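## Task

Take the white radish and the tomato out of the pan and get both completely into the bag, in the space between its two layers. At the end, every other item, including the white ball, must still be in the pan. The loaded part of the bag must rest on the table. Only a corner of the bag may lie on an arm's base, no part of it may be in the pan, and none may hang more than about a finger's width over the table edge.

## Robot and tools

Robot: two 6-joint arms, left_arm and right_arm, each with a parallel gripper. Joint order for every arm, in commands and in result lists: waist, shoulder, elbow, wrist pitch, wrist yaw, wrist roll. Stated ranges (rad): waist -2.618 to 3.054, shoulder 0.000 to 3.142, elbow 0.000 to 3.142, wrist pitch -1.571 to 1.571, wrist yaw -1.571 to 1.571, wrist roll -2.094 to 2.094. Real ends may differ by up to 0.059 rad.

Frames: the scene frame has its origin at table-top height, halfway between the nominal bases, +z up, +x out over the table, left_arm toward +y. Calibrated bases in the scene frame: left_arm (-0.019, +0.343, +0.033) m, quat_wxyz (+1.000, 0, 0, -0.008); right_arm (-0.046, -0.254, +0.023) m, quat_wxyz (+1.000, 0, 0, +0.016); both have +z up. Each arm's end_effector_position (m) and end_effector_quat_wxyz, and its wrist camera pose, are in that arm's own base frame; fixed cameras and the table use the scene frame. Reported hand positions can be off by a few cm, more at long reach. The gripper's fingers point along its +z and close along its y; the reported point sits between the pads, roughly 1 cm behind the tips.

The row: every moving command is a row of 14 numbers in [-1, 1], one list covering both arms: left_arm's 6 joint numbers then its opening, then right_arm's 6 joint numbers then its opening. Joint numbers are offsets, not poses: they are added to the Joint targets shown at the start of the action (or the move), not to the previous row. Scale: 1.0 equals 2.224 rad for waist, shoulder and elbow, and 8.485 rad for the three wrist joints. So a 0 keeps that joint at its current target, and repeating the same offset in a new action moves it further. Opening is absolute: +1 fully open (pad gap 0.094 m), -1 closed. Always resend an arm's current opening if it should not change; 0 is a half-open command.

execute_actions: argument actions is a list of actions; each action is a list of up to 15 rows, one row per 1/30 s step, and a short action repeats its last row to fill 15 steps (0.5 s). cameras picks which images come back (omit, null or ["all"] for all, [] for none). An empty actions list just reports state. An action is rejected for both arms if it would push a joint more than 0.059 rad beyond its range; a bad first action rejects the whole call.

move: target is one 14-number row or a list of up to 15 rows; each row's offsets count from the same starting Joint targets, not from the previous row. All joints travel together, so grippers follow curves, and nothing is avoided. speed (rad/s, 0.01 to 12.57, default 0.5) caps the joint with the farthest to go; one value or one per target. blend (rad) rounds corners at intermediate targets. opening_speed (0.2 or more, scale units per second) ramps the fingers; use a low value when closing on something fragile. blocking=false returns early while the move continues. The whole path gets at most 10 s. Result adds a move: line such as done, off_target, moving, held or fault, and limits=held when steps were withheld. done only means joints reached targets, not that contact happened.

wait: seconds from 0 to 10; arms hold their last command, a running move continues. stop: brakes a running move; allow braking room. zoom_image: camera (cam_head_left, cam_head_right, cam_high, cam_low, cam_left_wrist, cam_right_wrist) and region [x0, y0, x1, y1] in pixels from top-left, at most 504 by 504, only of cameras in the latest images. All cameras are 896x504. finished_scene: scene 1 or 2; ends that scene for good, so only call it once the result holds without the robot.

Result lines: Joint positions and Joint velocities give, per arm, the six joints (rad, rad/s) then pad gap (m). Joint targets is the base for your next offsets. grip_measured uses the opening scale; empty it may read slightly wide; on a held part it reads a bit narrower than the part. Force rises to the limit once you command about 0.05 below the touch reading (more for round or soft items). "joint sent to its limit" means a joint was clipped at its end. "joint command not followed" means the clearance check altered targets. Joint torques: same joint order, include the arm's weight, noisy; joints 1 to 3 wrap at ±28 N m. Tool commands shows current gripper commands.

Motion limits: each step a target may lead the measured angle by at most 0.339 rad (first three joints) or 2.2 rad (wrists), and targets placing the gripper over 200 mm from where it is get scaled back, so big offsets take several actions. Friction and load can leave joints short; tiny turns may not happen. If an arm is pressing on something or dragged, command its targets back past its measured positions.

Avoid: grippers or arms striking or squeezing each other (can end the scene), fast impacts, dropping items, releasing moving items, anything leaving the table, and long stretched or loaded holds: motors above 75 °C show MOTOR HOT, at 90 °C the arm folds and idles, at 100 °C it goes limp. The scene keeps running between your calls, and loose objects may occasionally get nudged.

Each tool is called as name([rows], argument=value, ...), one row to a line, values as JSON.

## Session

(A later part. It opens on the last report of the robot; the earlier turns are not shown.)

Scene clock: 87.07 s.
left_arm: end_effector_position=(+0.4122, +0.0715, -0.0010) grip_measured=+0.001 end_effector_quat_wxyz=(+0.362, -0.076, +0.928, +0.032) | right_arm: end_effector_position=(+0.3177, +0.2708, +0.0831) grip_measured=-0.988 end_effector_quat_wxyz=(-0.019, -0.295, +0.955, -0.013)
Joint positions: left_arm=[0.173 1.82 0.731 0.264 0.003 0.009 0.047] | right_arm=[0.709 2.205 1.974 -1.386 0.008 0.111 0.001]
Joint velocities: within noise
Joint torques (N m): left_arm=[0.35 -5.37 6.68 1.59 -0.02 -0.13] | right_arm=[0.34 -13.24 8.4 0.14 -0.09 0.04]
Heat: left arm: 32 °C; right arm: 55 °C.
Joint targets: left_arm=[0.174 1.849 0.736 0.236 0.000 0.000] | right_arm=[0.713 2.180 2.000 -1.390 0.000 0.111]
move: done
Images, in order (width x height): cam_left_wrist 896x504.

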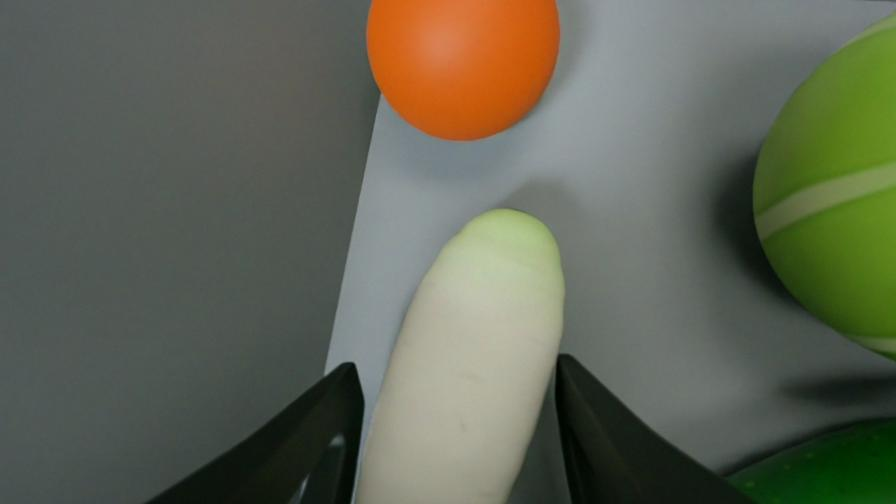

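move([
  [0,0.0085,0.0,0.0022,0,0,0.0,0,0,0,0,0,0,-1],
  [0,0.0085,0,0.0022,0,0,-0.36,0,0,0,0,0,0,-1],
], speed=[0.15,0.15], opening_speed=0.3, cameras=["cam_left_wrist"])

Scene clock: 90.37 s.
left_arm: end_effector_position=(+0.4161, +0.0737, -0.0021) grip_measured=-0.336 end_effector_quat_wxyz=(+0.370, -0.079, +0.925, +0.034) | right_arm: end_effector_position=(+0.3177, +0.2708, +0.0831) grip_measured=-0.988 end_effector_quat_wxyz=(-0.019, -0.295, +0.955, -0.013)
Joint positions: left_arm=[0.175 1.838 0.731 0.298 -0.001 0.005 0.031] | right_arm=[0.709 2.205 1.974 -1.386 0.008 0.111 0.001]
Joint velocities: within noise
Joint torques (N m): left_arm=[0.13 -5.41 6.61 1.46 0.02 -0.11] | right_arm=[0.34 -13.24 8.38 0.14 -0.1 0.04]
Heat: left arm: 32 °C; right arm: 55 °C.
Joint targets: left_arm=[0.174 1.868 0.736 0.254 0.000 0.000] | right_arm=[0.713 2.180 2.000 -1.390 0.000 0.111]
move: off_target (left_arm); target 2's new numbers were sent with left_arm's wrist pitch 0.040 rad from that target; left_arm: the wrist pitch is farthest, 0.044 rad from its target
Images, in order (width x height): cam_left_wrist 896x504.

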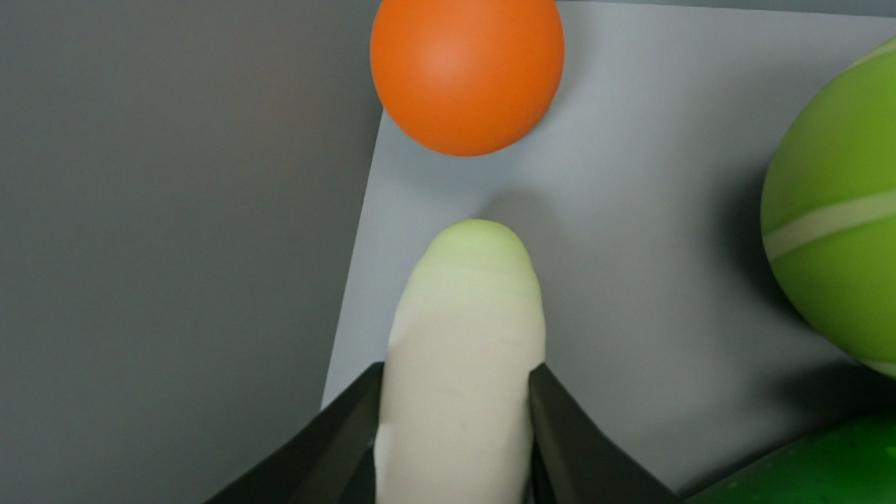

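move([
  [0,-0.2296,0.0777,-0.0725,0,0,-0.38,0,0,0,0,0,0,-1],
  [-0.4694,-0.3166,-0.0543,-0.0607,0,0,-0.38,0,0,0,0,0,0,-1],
], speed=[0.4,0.7], cameras=["cam_left_wrist","cam_low","cam_head_left"])

zoom_image(camera="cam_low", region=[400, 200, 640, 350])

Scene clock: 95.37 s.
left_arm: end_effector_position=(+0.2123, -0.2486, +0.0999) grip_measured=-0.345 end_effector_quat_wxyz=(+0.333, +0.392, +0.844, -0.152) | right_arm: end_effector_position=(+0.3177, +0.2708, +0.0831) grip_measured=-0.988 end_effector_quat_wxyz=(-0.019, -0.295, +0.955, -0.013)
Joint positions: left_arm=[-0.865 1.18 0.628 -0.269 -0.001 0.005 0.031] | right_arm=[0.709 2.205 1.974 -1.386 0.008 0.111 0.001]
Joint velocities: within noise
Joint torques (N m): left_arm=[-0.17 -4.82 6.89 2 0.01 -0.1] | right_arm=[0.32 -13.23 8.4 0.14 -0.1 0.05]
Heat: left arm: 32 °C; right arm: 55 °C.
Joint targets: left_arm=[-0.870 1.164 0.616 -0.261 0.000 0.000] | right_arm=[0.713 2.180 2.000 -1.390 0.000 0.111]
move: done
Images, in order (width x height): cam_head_left 896x504, cam_low 896x504, cam_left_wrist 896x504.

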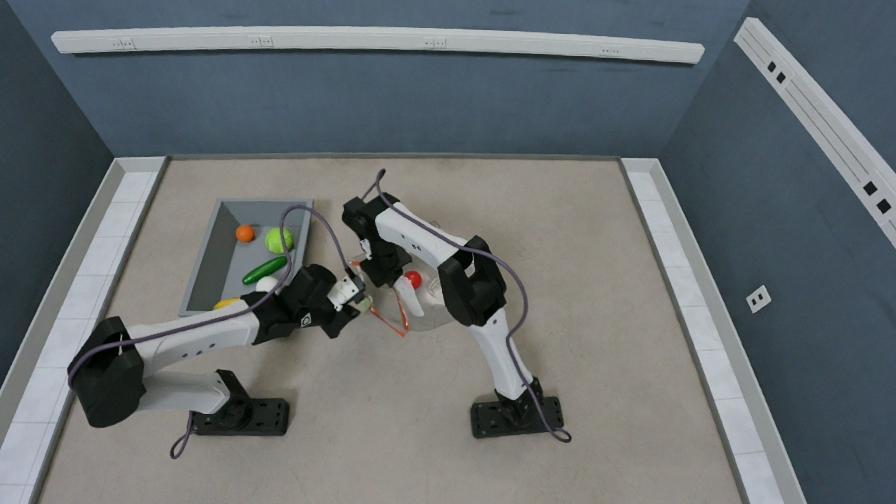

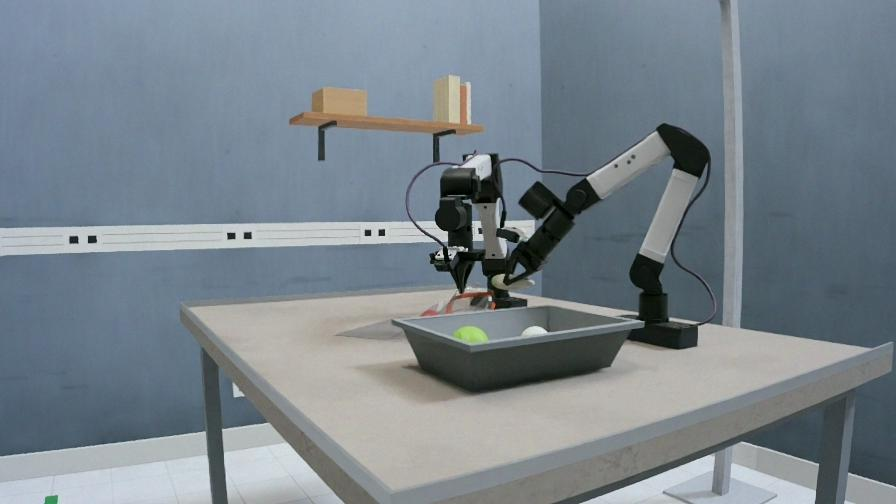

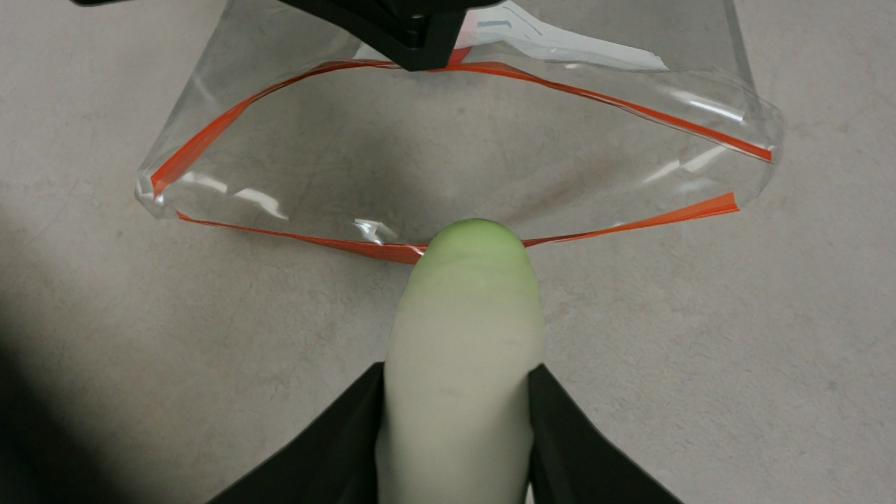

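Scaled by 2.100 from the camera's 896x504 image, which has a finer 1280x720 frame.

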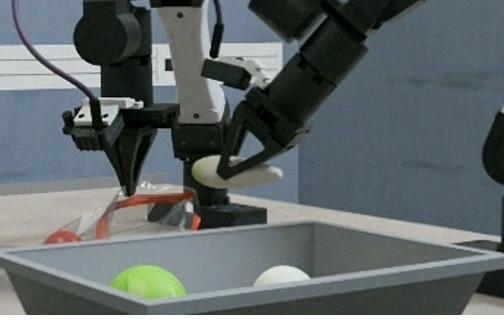

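move(target=[0,0.1612,-0.1237,0.0088,0,0,-0.38,0,0,0,0,0,0,-1], speed=0.4, cameras=["cam_left_wrist","cam_right_wrist","cam_high"])

Scene clock: 98.00 s.
left_arm: end_effector_position=(+0.1722, -0.2042, -0.0149) grip_measured=-0.350 end_effector_quat_wxyz=(+0.202, +0.412, +0.883, -0.096) | right_arm: end_effector_position=(+0.3177, +0.2708, +0.0831) grip_measured=-0.988 end_effector_quat_wxyz=(-0.019, -0.295, +0.955, -0.013)
Joint positions: left_arm=[-0.866 1.381 0.42 -0.158 0.007 0.005 0.031] | right_arm=[0.709 2.205 1.974 -1.386 0.008 0.111 0.001]
Joint velocities: within noise
Joint torques (N m): left_arm=[-0.09 7.24 -1.44 1.15 -0.05 -0.1] | right_arm=[0.35 -13.23 8.39 0.15 -0.1 0.03]
Heat: left arm: 32 °C; right arm: 55 °C.
Joint targets: left_arm=[-0.870 1.523 0.340 -0.186 0.000 0.000] | right_arm=[0.713 2.180 2.000 -1.390 0.000 0.111]
move: off_target (left_arm); left_arm: the shoulder is farthest, 0.141 rad from its target
Images, in order (width x height): cam_high 896x504, cam_left_wrist 896x504, cam_right_wrist 896x504.

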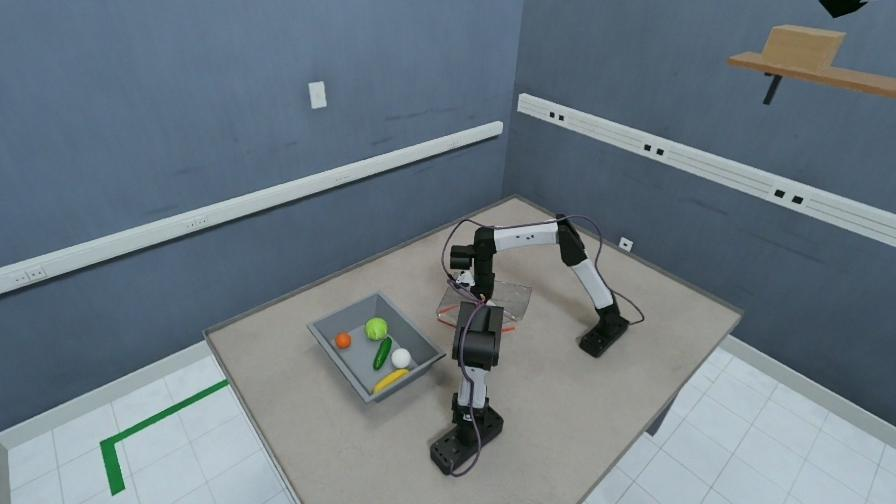

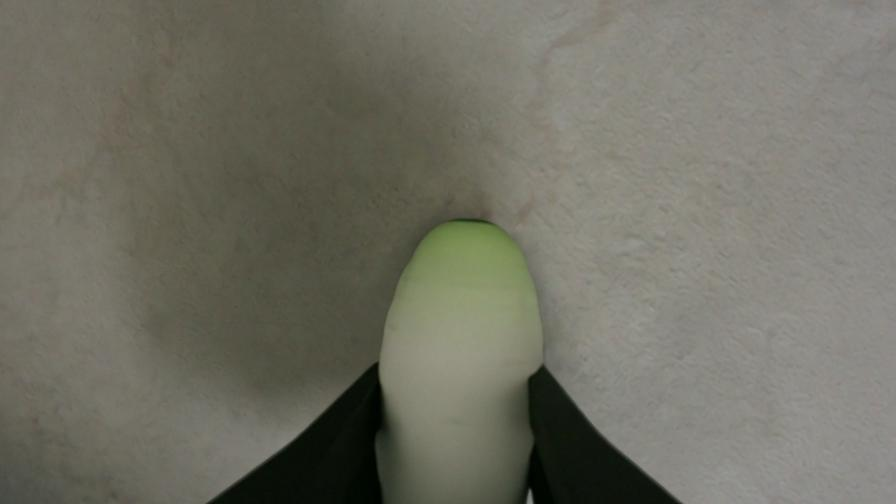

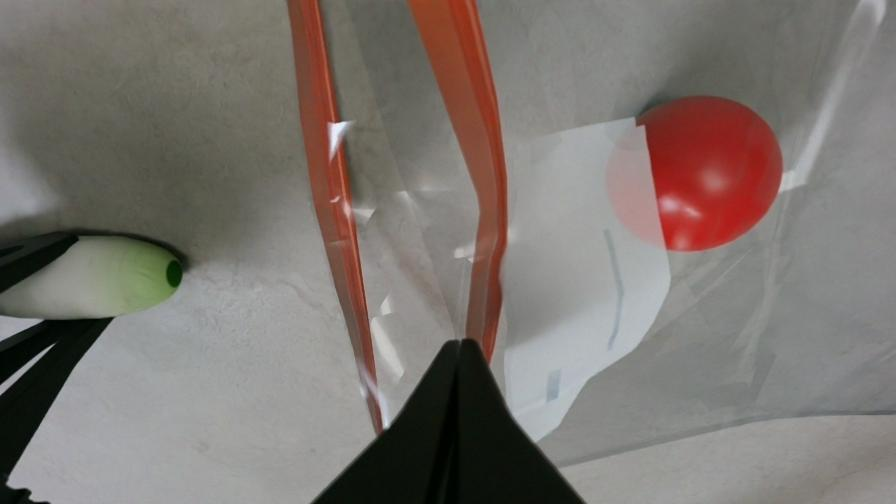

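move([
  [0,-0.092,0,0,0,0,-0.38,0,0,0,0,0,0,-1],
  [0,-0.092,0,0.0658,0,0,-0.38,0,0,0,0,0,0,-1],
  [0,-0.03,0,0.0658,0,0,-0.38,0,0,0,0,0,0,-1],
], speed=0.4, cameras=["cam_left_wrist","cam_right_wrist"])

Scene clock: 101.23 s.
left_arm: end_effector_position=(+0.2167, -0.2565, +0.0209) grip_measured=-0.358 end_effector_quat_wxyz=(+0.369, +0.386, +0.827, -0.173) | right_arm: end_effector_position=(+0.3177, +0.2708, +0.0831) grip_measured=-0.988 end_effector_quat_wxyz=(-0.019, -0.295, +0.955, -0.013)
Joint positions: left_arm=[-0.866 1.447 0.35 0.366 0.007 0.005 0.03] | right_arm=[0.709 2.205 1.974 -1.386 0.008 0.111 0.001]
Joint velocities: within noise
Joint torques (N m): left_arm=[-0.1 -3.59 5.27 2.13 -0.06 -0.1] | right_arm=[0.35 -13.24 8.42 0.14 -0.09 0.04]
Heat: left arm: 32 °C; right arm: 55 °C.
Joint targets: left_arm=[-0.870 1.456 0.341 0.372 0.000 0.000] | right_arm=[0.713 2.180 2.000 -1.390 0.000 0.111]
move: done
Images, in order (width x height): cam_left_wrist 896x504, cam_right_wrist 896x504.

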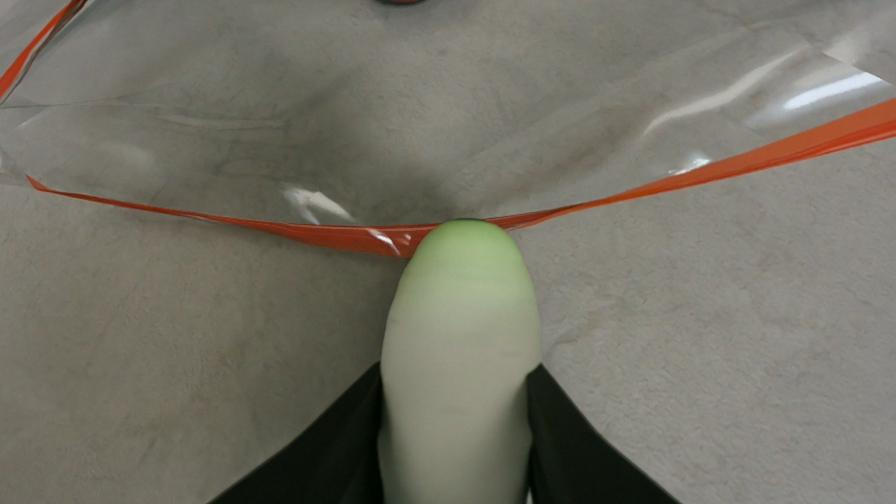

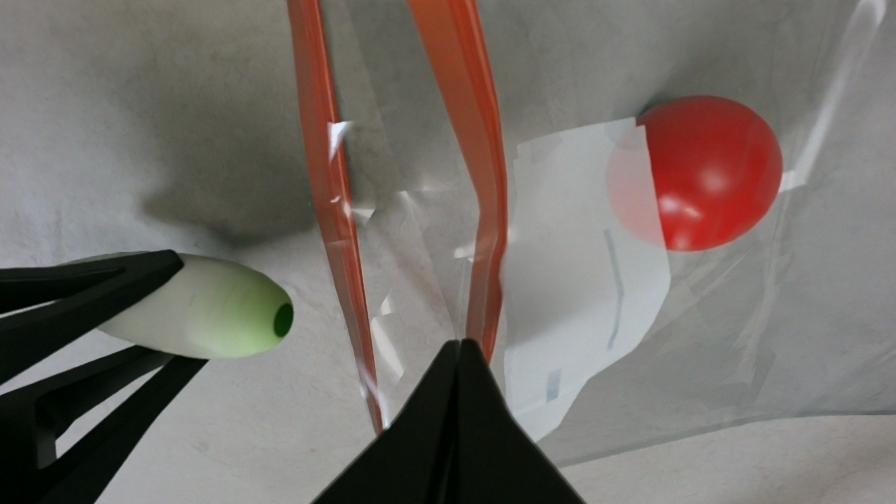

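move([
  [0,0.067,0.0234,0.0145,0,0,-0.38,0,0,0,0,0,0,-1],
  [0,0.1353,0.0922,0.01445,0,0,-0.38,0,0,0,0,0,0,-1],
], speed=0.3, blend=0.03, cameras=["cam_left_wrist","cam_right_wrist","cam_high"])

Scene clock: 104.00 s.
left_arm: end_effector_position=(+0.2525, -0.2987, +0.0023) grip_measured=-0.358 end_effector_quat_wxyz=(+0.372, +0.386, +0.826, -0.174) | right_arm: end_effector_position=(+0.3177, +0.2708, +0.0831) grip_measured=-0.988 end_effector_quat_wxyz=(-0.019, -0.295, +0.955, -0.013)
Joint positions: left_arm=[-0.866 1.742 0.529 0.489 0.007 0.005 0.03] | right_arm=[0.709 2.205 1.974 -1.386 0.008 0.111 0.001]
Joint velocities: within noise
Joint torques (N m): left_arm=[-0.09 -5.31 7.2 2.12 -0.06 -0.1] | right_arm=[0.36 -13.23 8.4 0.15 -0.1 0.04]
Heat: left arm: 33 °C; right arm: 56 °C.
Joint targets: left_arm=[-0.870 1.757 0.546 0.495 0.000 0.000] | right_arm=[0.713 2.180 2.000 -1.390 0.000 0.111]
move: done
Images, in order (width x height): cam_high 896x504, cam_left_wrist 896x504, cam_right_wrist 896x504.

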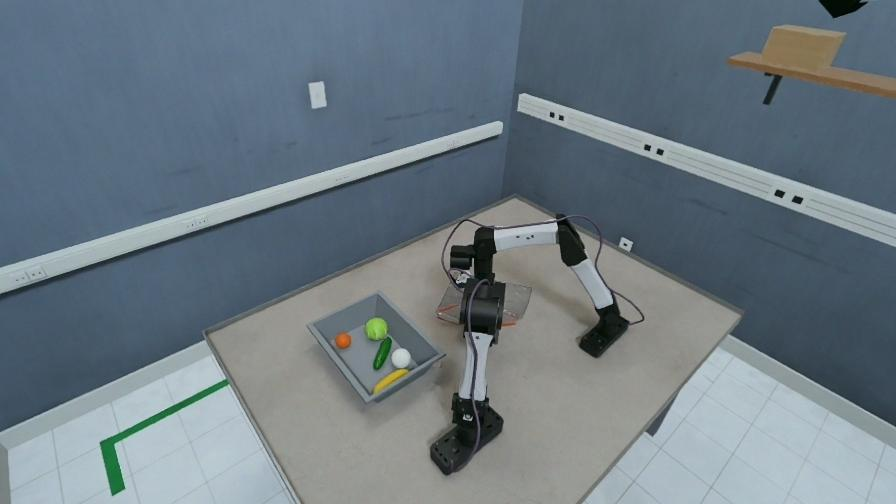

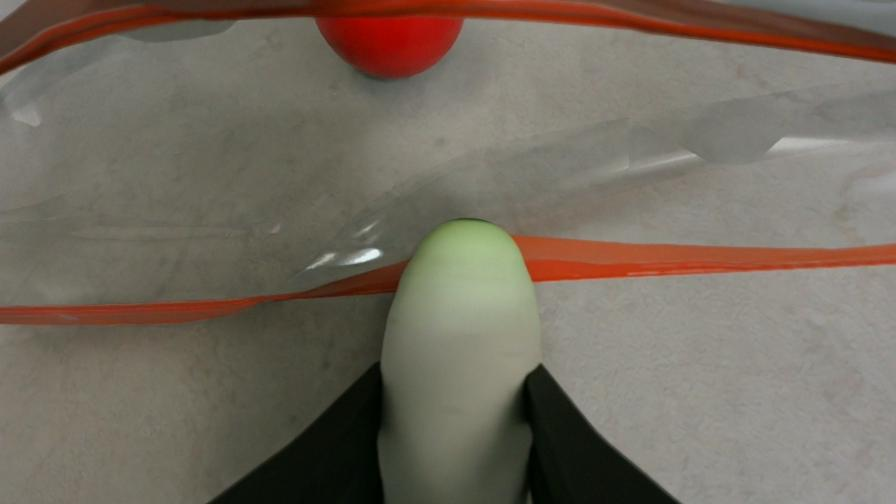

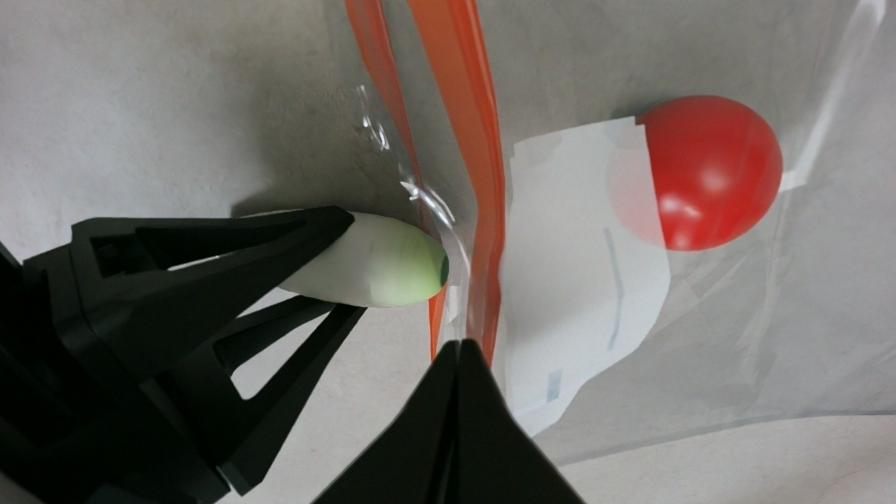

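move(target=[0,0.036,0.0402,0.0069,0,0,-0.38,0,0,0,0,0,0,-1], speed=0.2, cameras=["cam_left_wrist","cam_right_wrist"])

Scene clock: 105.17 s.
left_arm: end_effector_position=(+0.2651, -0.3134, +0.0029) grip_measured=-0.358 end_effector_quat_wxyz=(+0.382, +0.384, +0.822, -0.179) | right_arm: end_effector_position=(+0.3194, +0.2680, +0.0831) grip_measured=-0.988 end_effector_quat_wxyz=(-0.018, -0.293, +0.956, -0.018)
Joint positions: left_arm=[-0.866 1.804 0.589 0.515 0.007 0.005 0.03] | right_arm=[0.705 2.205 1.974 -1.388 0.018 0.111 0.001]
Joint velocities: within noise
Joint torques (N m): left_arm=[0.21 -7.13 5.53 2.11 0.01 -0.05] | right_arm=[0.72 -13.22 8.4 0.16 -0.17 0.06]
Heat: left arm: 33 °C; right arm: 56 °C.
Joint targets: left_arm=[-0.866 1.803 0.588 0.516 0.007 0.005] | right_arm=[0.712 2.180 2.000 -1.391 0.000 0.111]
move: held (left_arm; a check stopped the path); limits=held; left_arm: the elbow is farthest, 0.047 rad from its target
joint command not followed: on one or more control steps a check withheld the commanded joint targets of the left arm, and it was not sent them on those steps.
cause: the commanded joint targets, or the way to them, would bring a part of the robot too close to another arm (this arm's wrist (the part past the wrist pitch) and the right arm's gripper housing, at the place that arm is still heading or pushing toward).
Images, in order (width x height): cam_left_wrist 896x504, cam_right_wrist 896x504.

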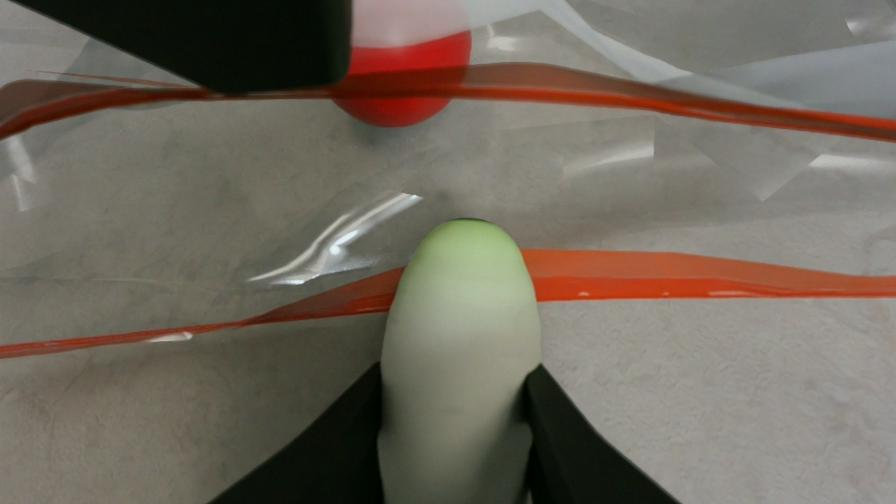

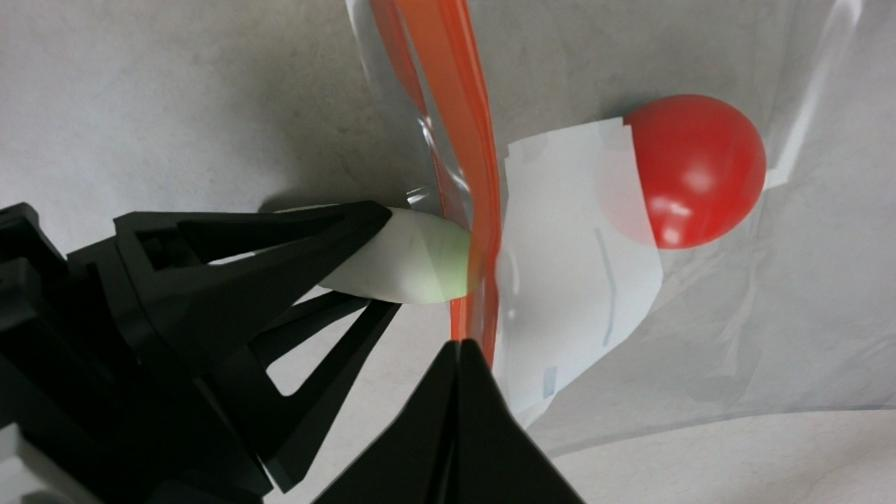

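move(target=[0,0.010,0,0.0026,0,0,-0.38,0,0,0,0,0,0,-1], speed=0.2, cameras=["cam_left_wrist"])

move(target=[0,0,0,0,0,0,0.05,0,0,0,0,0,0,-1], opening_speed=0.4, cameras=["cam_left_wrist","cam_right_wrist"])

Scene clock: 106.53 s.
left_arm: end_effector_position=(+0.2653, -0.3136, +0.0018) grip_measured=-0.358 end_effector_quat_wxyz=(+0.382, +0.384, +0.822, -0.179) | right_arm: end_effector_position=(+0.3194, +0.2680, +0.0831) grip_measured=-0.988 end_effector_quat_wxyz=(-0.018, -0.293, +0.956, -0.018)
Joint positions: left_arm=[-0.866 1.81 0.589 0.52 0.007 0.005 0.03] | right_arm=[0.705 2.205 1.974 -1.388 0.018 0.111 0.001]
Joint velocities: within noise
Joint torques (N m): left_arm=[0.2 -5.82 5.48 2.29 0.01 -0.05] | right_arm=[0.72 -13.23 8.4 0.17 -0.18 0.05]
Heat: left arm: 33 °C; right arm: 56 °C.
Joint targets: left_arm=[-0.866 1.825 0.588 0.537 0.007 0.005] | right_arm=[0.712 2.180 2.000 -1.391 0.000 0.111]
move: done
Images, in order (width x height): cam_left_wrist 896x504.

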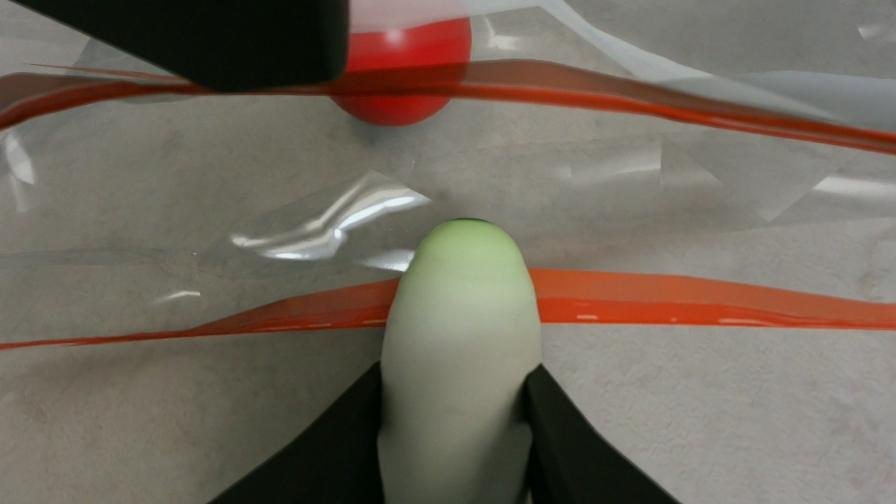

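Scene clock: 107.83 s.
left_arm: end_effector_position=(+0.2653, -0.3137, +0.0019) grip_measured=+0.048 end_effector_quat_wxyz=(+0.382, +0.384, +0.822, -0.179) | right_arm: end_effector_position=(+0.3194, +0.2680, +0.0831) grip_measured=-0.988 end_effector_quat_wxyz=(-0.018, -0.293, +0.956, -0.018)
Joint positions: left_arm=[-0.866 1.81 0.589 0.521 0.007 0.005 0.049] | right_arm=[0.705 2.205 1.974 -1.388 0.018 0.111 0.001]
Joint velocities: within noise
Joint torques (N m): left_arm=[0.2 -5.83 5.48 2.28 0.01 -0.05] | right_arm=[0.72 -13.2 8.39 0.16 -0.17 0.05]
Heat: left arm: 33 °C; right arm: 56 °C.
Joint targets: left_arm=[-0.866 1.825 0.588 0.537 0.007 0.005] | right_arm=[0.712 2.180 2.000 -1.391 0.000 0.111]
move: done
Images, in order (width x height): cam_left_wrist 896x504, cam_right_wrist 896x504.

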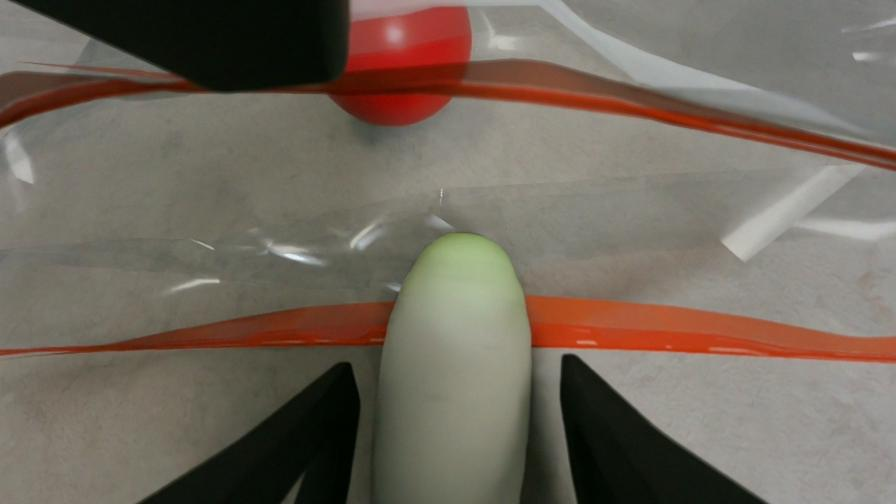

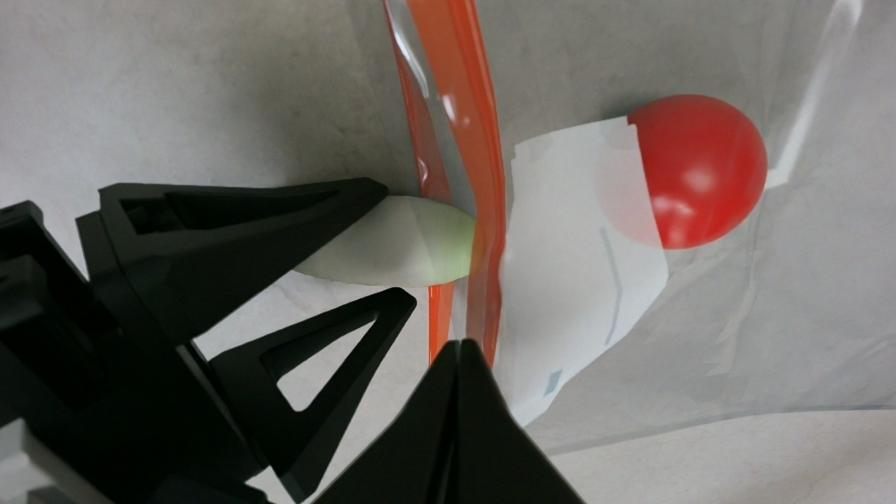

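move(target=[0,-0.0378,-0.0665,0.0061,0,0,0.05,0,0,0,0,0,0,-1], speed=0.2, cameras=["cam_left_wrist","cam_right_wrist"])

Scene clock: 109.50 s.
left_arm: end_effector_position=(+0.2413, -0.2855, -0.0133) grip_measured=+0.048 end_effector_quat_wxyz=(+0.369, +0.387, +0.827, -0.173) | right_arm: end_effector_position=(+0.3185, +0.2691, +0.0831) grip_measured=-0.988 end_effector_quat_wxyz=(-0.020, -0.293, +0.956, -0.014)
Joint positions: left_arm=[-0.866 1.764 0.449 0.583 0.007 0.005 0.049] | right_arm=[0.705 2.205 1.974 -1.388 0.009 0.111 0.001]
Joint velocities: within noise
Joint torques (N m): left_arm=[0.18 -7.95 4.1 2.11 0.01 -0.05] | right_arm=[0.79 -13.24 8.4 0.16 -0.1 0.05]
Heat: left arm: 34 °C; right arm: 56 °C.
Joint targets: left_arm=[-0.866 1.741 0.440 0.589 0.007 0.005] | right_arm=[0.712 2.180 2.000 -1.390 0.000 0.111]
move: done
Images, in order (width x height): cam_left_wrist 896x504, cam_right_wrist 896x504.

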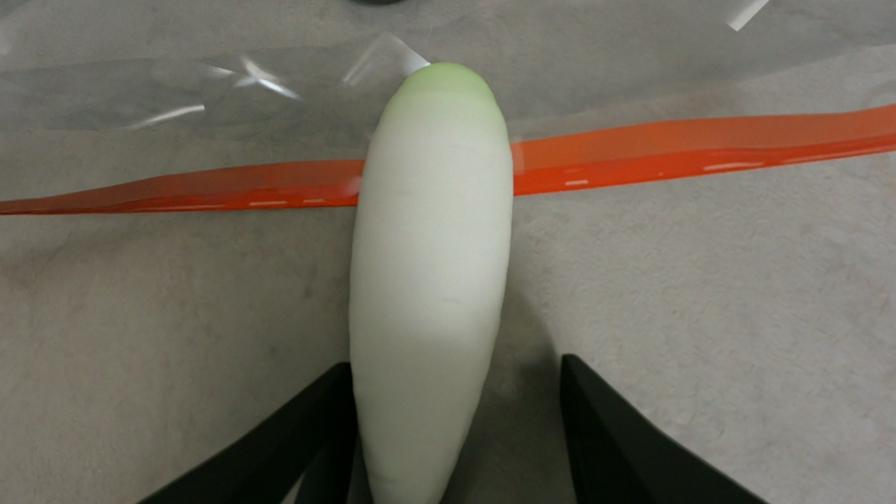

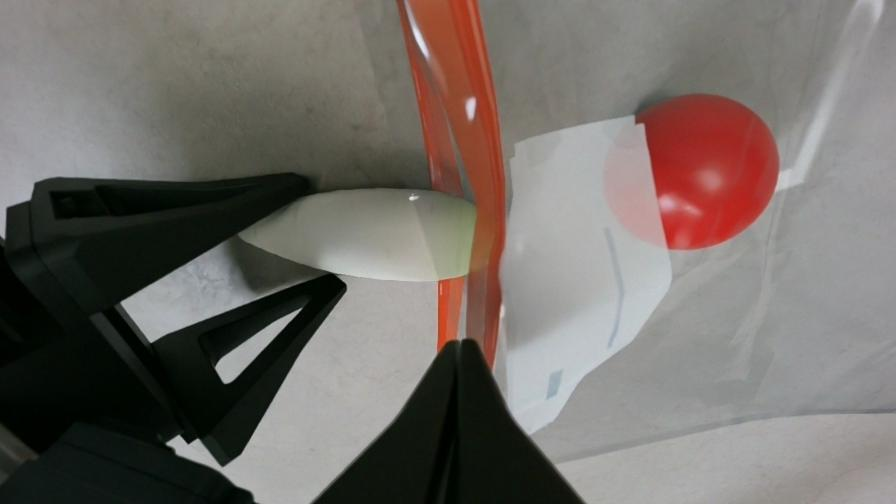

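move(target=[0,0.009,0.019,-0.0012,0,0,0.05,0,0,0,0,0,0,-1], speed=0.2, cameras=[])

move(target=[0,0,0,0,0,0,-0.5,0,0,0,0,0,0,-1], opening_speed=0.4, cameras=["cam_left_wrist","cam_right_wrist"])

Scene clock: 110.77 s.
left_arm: end_effector_position=(+0.2459, -0.2909, -0.0076) grip_measured=+0.048 end_effector_quat_wxyz=(+0.377, +0.385, +0.824, -0.177) | right_arm: end_effector_position=(+0.3184, +0.2692, +0.0831) grip_measured=-0.988 end_effector_quat_wxyz=(-0.020, -0.293, +0.956, -0.014)
Joint positions: left_arm=[-0.866 1.764 0.468 0.583 0.007 0.005 0.049] | right_arm=[0.705 2.205 1.974 -1.388 0.009 0.111 0.001]
Joint velocities: within noise
Joint torques (N m): left_arm=[0.2 -6.49 6.57 2.04 0.01 -0.05] | right_arm=[0.64 -13.23 8.4 0.16 -0.11 0.05]
Heat: left arm: 34 °C; right arm: 56 °C.
Joint targets: left_arm=[-0.866 1.761 0.482 0.579 0.007 0.005] | right_arm=[0.712 2.180 2.000 -1.390 0.000 0.111]
move: done
No camera images: "cameras" was empty.

Scene clock: 112.57 s.
left_arm: end_effector_position=(+0.2459, -0.2909, -0.0076) grip_measured=-0.488 end_effector_quat_wxyz=(+0.377, +0.385, +0.824, -0.177) | right_arm: end_effector_position=(+0.3184, +0.2692, +0.0831) grip_measured=-0.988 end_effector_quat_wxyz=(-0.020, -0.293, +0.956, -0.014)
Joint positions: left_arm=[-0.866 1.764 0.468 0.583 0.007 0.005 0.024] | right_arm=[0.705 2.205 1.974 -1.388 0.009 0.111 0.001]
Joint velocities: within noise
Joint torques (N m): left_arm=[0.23 -6.49 6.53 2.03 0.01 -0.05] | right_arm=[0.7 -13.22 8.4 0.16 -0.1 0.05]
Heat: left arm: 34 °C; right arm: 56 °C.
Joint targets: left_arm=[-0.866 1.761 0.482 0.579 0.007 0.005] | right_arm=[0.712 2.180 2.000 -1.390 0.000 0.111]
move: done
Images, in order (width x height): cam_left_wrist 896x504, cam_right_wrist 896x504.

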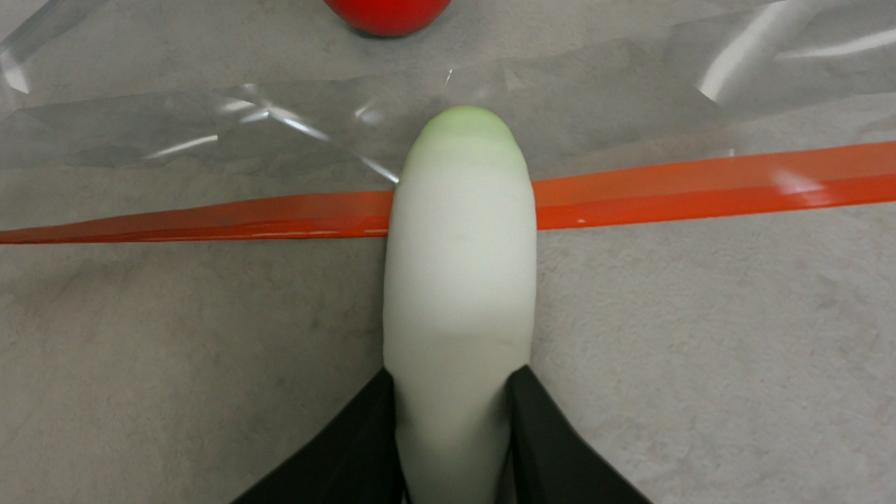

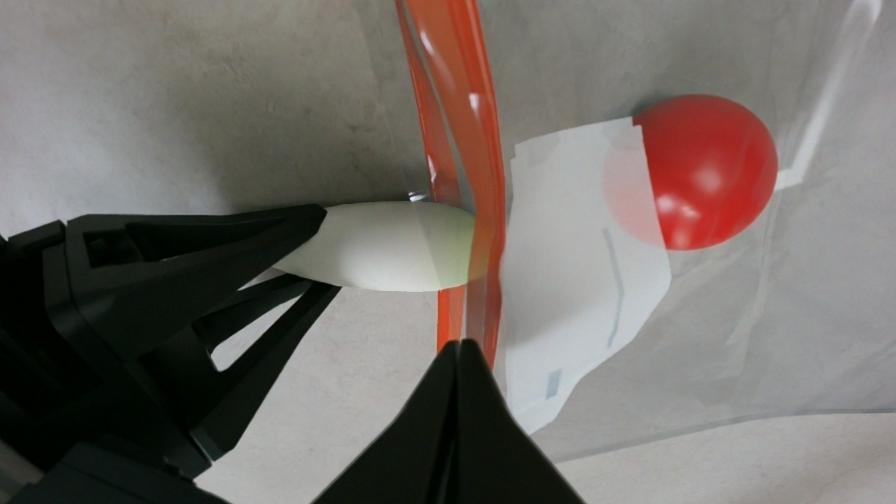

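move(target=[0,0,0,0,0,0,-0.56,0,0,0,0,0,0,-1], opening_speed=0.3, cameras=[])

move([
  [0,-0.003,-0.0317,0.0196,0,0,-0.56,0,0,0,0,0,0,-1],
  [0,0.0674,-0.0252,0.0481,0,0,-0.56,0,0,0,0,0,0,-1],
], speed=0.25, blend=0.03, cameras=["cam_left_wrist","cam_right_wrist"])

Scene clock: 114.00 s.
left_arm: end_effector_position=(+0.2459, -0.2909, -0.0076) grip_measured=-0.496 end_effector_quat_wxyz=(+0.377, +0.385, +0.824, -0.177) | right_arm: end_effector_position=(+0.3184, +0.2692, +0.0831) grip_measured=-0.988 end_effector_quat_wxyz=(-0.020, -0.293, +0.956, -0.014)
Joint positions: left_arm=[-0.866 1.764 0.468 0.583 0.007 0.005 0.024] | right_arm=[0.705 2.205 1.974 -1.388 0.009 0.111 0.001]
Joint velocities: within noise
Joint torques (N m): left_arm=[0.2 -6.49 6.56 2.03 0.02 -0.05] | right_arm=[0.72 -13.22 8.4 0.17 -0.1 0.06]
Heat: left arm: 34 °C; right arm: 56 °C.
Joint targets: left_arm=[-0.866 1.761 0.482 0.579 0.007 0.005] | right_arm=[0.712 2.180 2.000 -1.390 0.000 0.111]
move: done
No camera images: "cameras" was empty.

Scene clock: 116.30 s.
left_arm: end_effector_position=(+0.2611, -0.3087, +0.0089) grip_measured=-0.496 end_effector_quat_wxyz=(+0.464, +0.364, +0.778, -0.217) | right_arm: end_effector_position=(+0.3184, +0.2692, +0.0831) grip_measured=-0.988 end_effector_quat_wxyz=(-0.020, -0.293, +0.956, -0.013)
Joint positions: left_arm=[-0.866 1.896 0.423 0.979 0.007 0.005 0.024] | right_arm=[0.705 2.205 1.974 -1.388 0.009 0.111 0.001]
Joint velocities: within noise
Joint torques (N m): left_arm=[0.21 -5.56 4.55 2.4 0.01 -0.05] | right_arm=[0.69 -13.23 8.39 0.17 -0.1 0.05]
Heat: left arm: 34 °C; right arm: 56 °C.
Joint targets: left_arm=[-0.866 1.911 0.427 0.987 0.007 0.005] | right_arm=[0.712 2.180 2.000 -1.390 0.000 0.111]
move: done
Images, in order (width x height): cam_left_wrist 896x504, cam_right_wrist 896x504.

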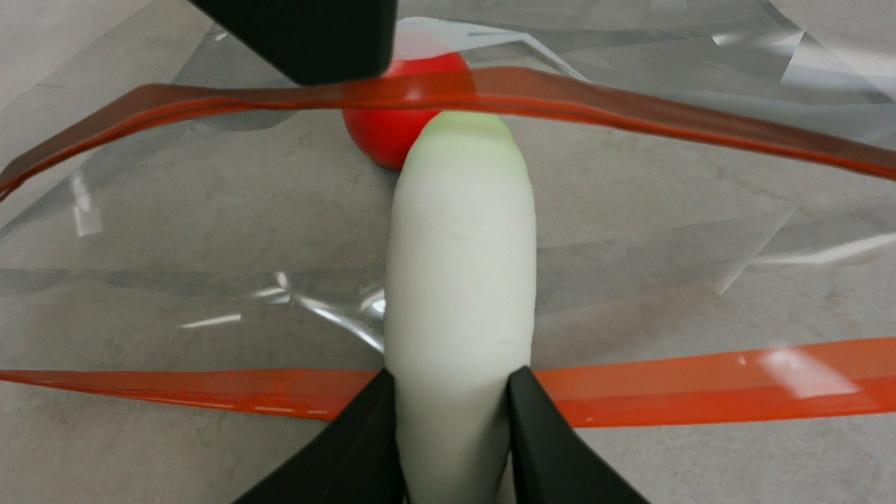

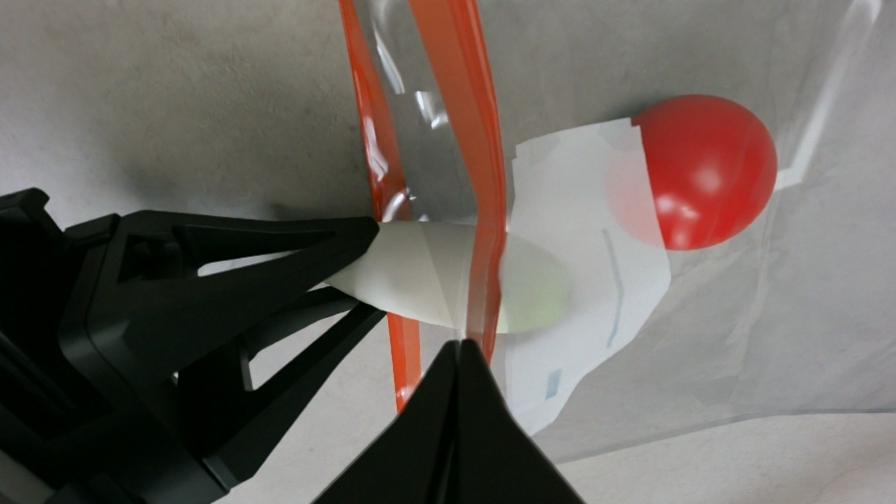

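move(target=[0,0.0728,0.0472,0.0184,0,0,-0.56,0,0,0,0,0,0,-1], speed=0.2, cameras=["cam_left_wrist","cam_right_wrist"])

Scene clock: 117.90 s.
left_arm: end_effector_position=(+0.2821, -0.3334, +0.0069) grip_measured=-0.496 end_effector_quat_wxyz=(+0.499, +0.354, +0.756, -0.232) | right_arm: end_effector_position=(+0.3184, +0.2692, +0.0831) grip_measured=-0.988 end_effector_quat_wxyz=(-0.020, -0.293, +0.956, -0.013)
Joint positions: left_arm=[-0.866 2.056 0.517 1.133 0.007 0.005 0.024] | right_arm=[0.705 2.205 1.974 -1.388 0.009 0.111 0.001]
Joint velocities: within noise
Joint torques (N m): left_arm=[0.18 -6.42 5.24 2.49 0.01 -0.05] | right_arm=[0.7 -13.23 8.39 0.17 -0.1 0.05]
Heat: left arm: 34 °C; right arm: 56 °C.
Joint targets: left_arm=[-0.866 2.073 0.531 1.143 0.007 0.005] | right_arm=[0.712 2.180 2.000 -1.390 0.000 0.111]
move: done
Images, in order (width x height): cam_left_wrist 896x504, cam_right_wrist 896x504.

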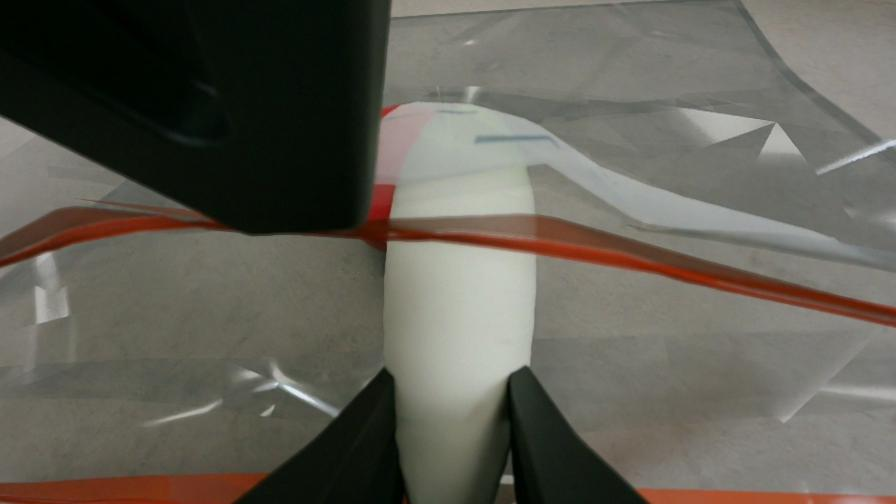

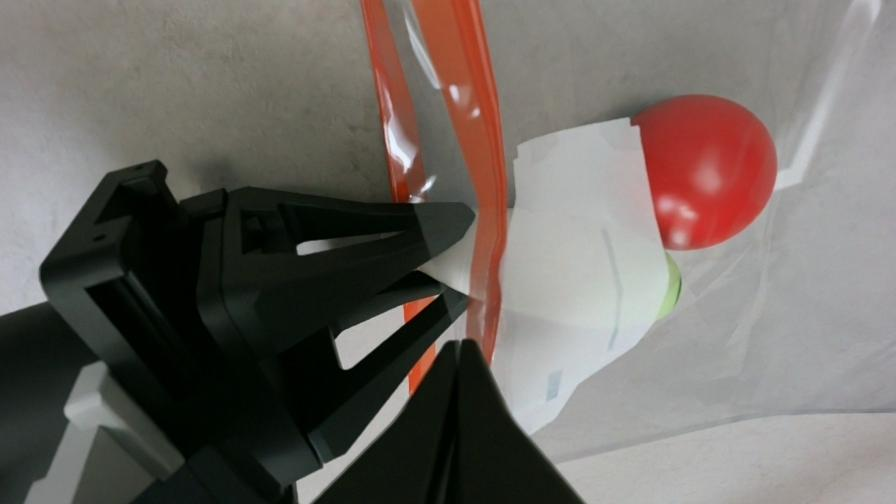

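move(target=[0,-0.054,0.031,-0.0395,0,0,-0.56,0,0,0,0,0,0,-1], speed=0.2, cameras=[])

Scene clock: 120.37 s.
left_arm: end_effector_position=(+0.2787, -0.3294, -0.0079) grip_measured=-0.496 end_effector_quat_wxyz=(+0.435, +0.372, +0.795, -0.203) | right_arm: end_effector_position=(+0.3222, +0.2642, +0.0832) grip_measured=-0.988 end_effector_quat_wxyz=(-0.014, -0.293, +0.956, -0.029)
Joint positions: left_arm=[-0.866 1.976 0.575 0.831 0.007 0.005 0.024] | right_arm=[0.704 2.205 1.974 -1.389 0.041 0.111 0.001]
Joint velocities: within noise
Joint torques (N m): left_arm=[0.21 -9.48 7.12 2 0.02 -0.06] | right_arm=[0.85 -13.23 8.42 0.18 -0.39 0.05]
Heat: left arm: 35 °C; right arm: 56 °C.
Joint targets: left_arm=[-0.866 1.953 0.600 0.808 0.007 0.005] | right_arm=[0.713 2.180 2.000 -1.390 0.000 0.111]
move: off_target (right_arm); right_arm: the wrist yaw is farthest, 0.041 rad from its target
No camera images: "cameras" was empty.

move(target=[0,0,0,0,0,0,-0.1,0,0,0,0,0,0,-1], opening_speed=0.4, cameras=["cam_left_wrist","cam_right_wrist"])

Scene clock: 121.90 s.
left_arm: end_effector_position=(+0.2781, -0.3288, -0.0098) grip_measured=-0.102 end_effector_quat_wxyz=(+0.431, +0.373, +0.797, -0.201) | right_arm: end_effector_position=(+0.3221, +0.2644, +0.0832) grip_measured=-0.988 end_effector_quat_wxyz=(-0.014, -0.293, +0.956, -0.028)
Joint positions: left_arm=[-0.866 1.976 0.577 0.818 0.007 0.005 0.042] | right_arm=[0.704 2.205 1.974 -1.389 0.04 0.111 0.001]
Joint velocities: within noise
Joint torques (N m): left_arm=[0.23 -9.47 6.89 2.13 0.01 -0.06] | right_arm=[0.87 -13.22 8.42 0.18 -0.38 0.05]
Heat: left arm: 35 °C; right arm: 56 °C.
Joint targets: left_arm=[-0.866 1.953 0.601 0.808 0.007 0.005] | right_arm=[0.713 2.180 2.000 -1.390 0.000 0.111]
move: off_target (right_arm); right_arm: the wrist yaw is farthest, 0.040 rad from its target
Images, in order (width x height): cam_left_wrist 896x504, cam_right_wrist 896x504.

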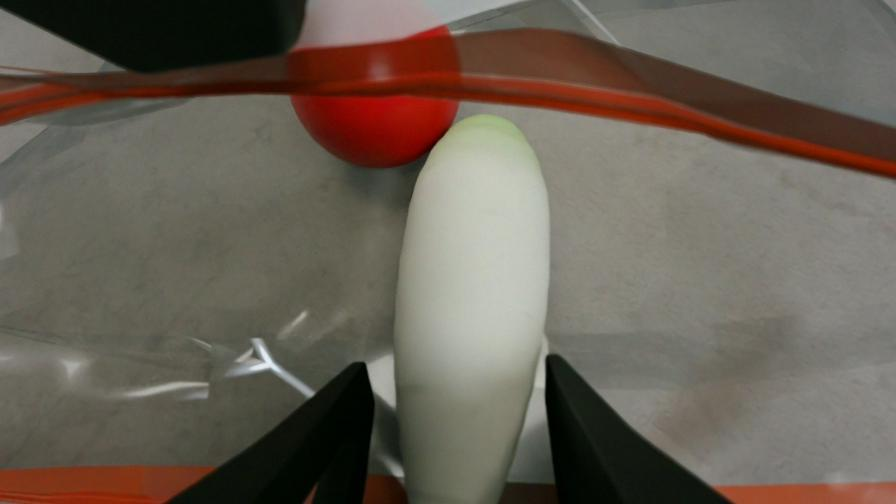

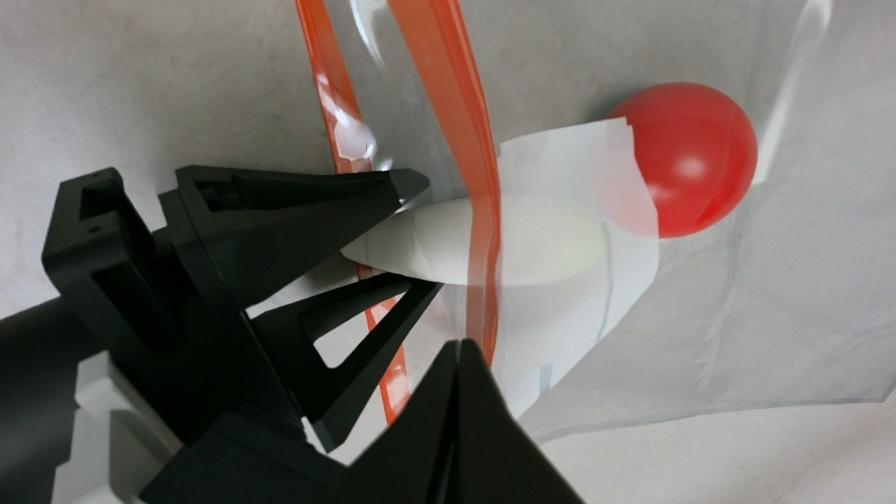

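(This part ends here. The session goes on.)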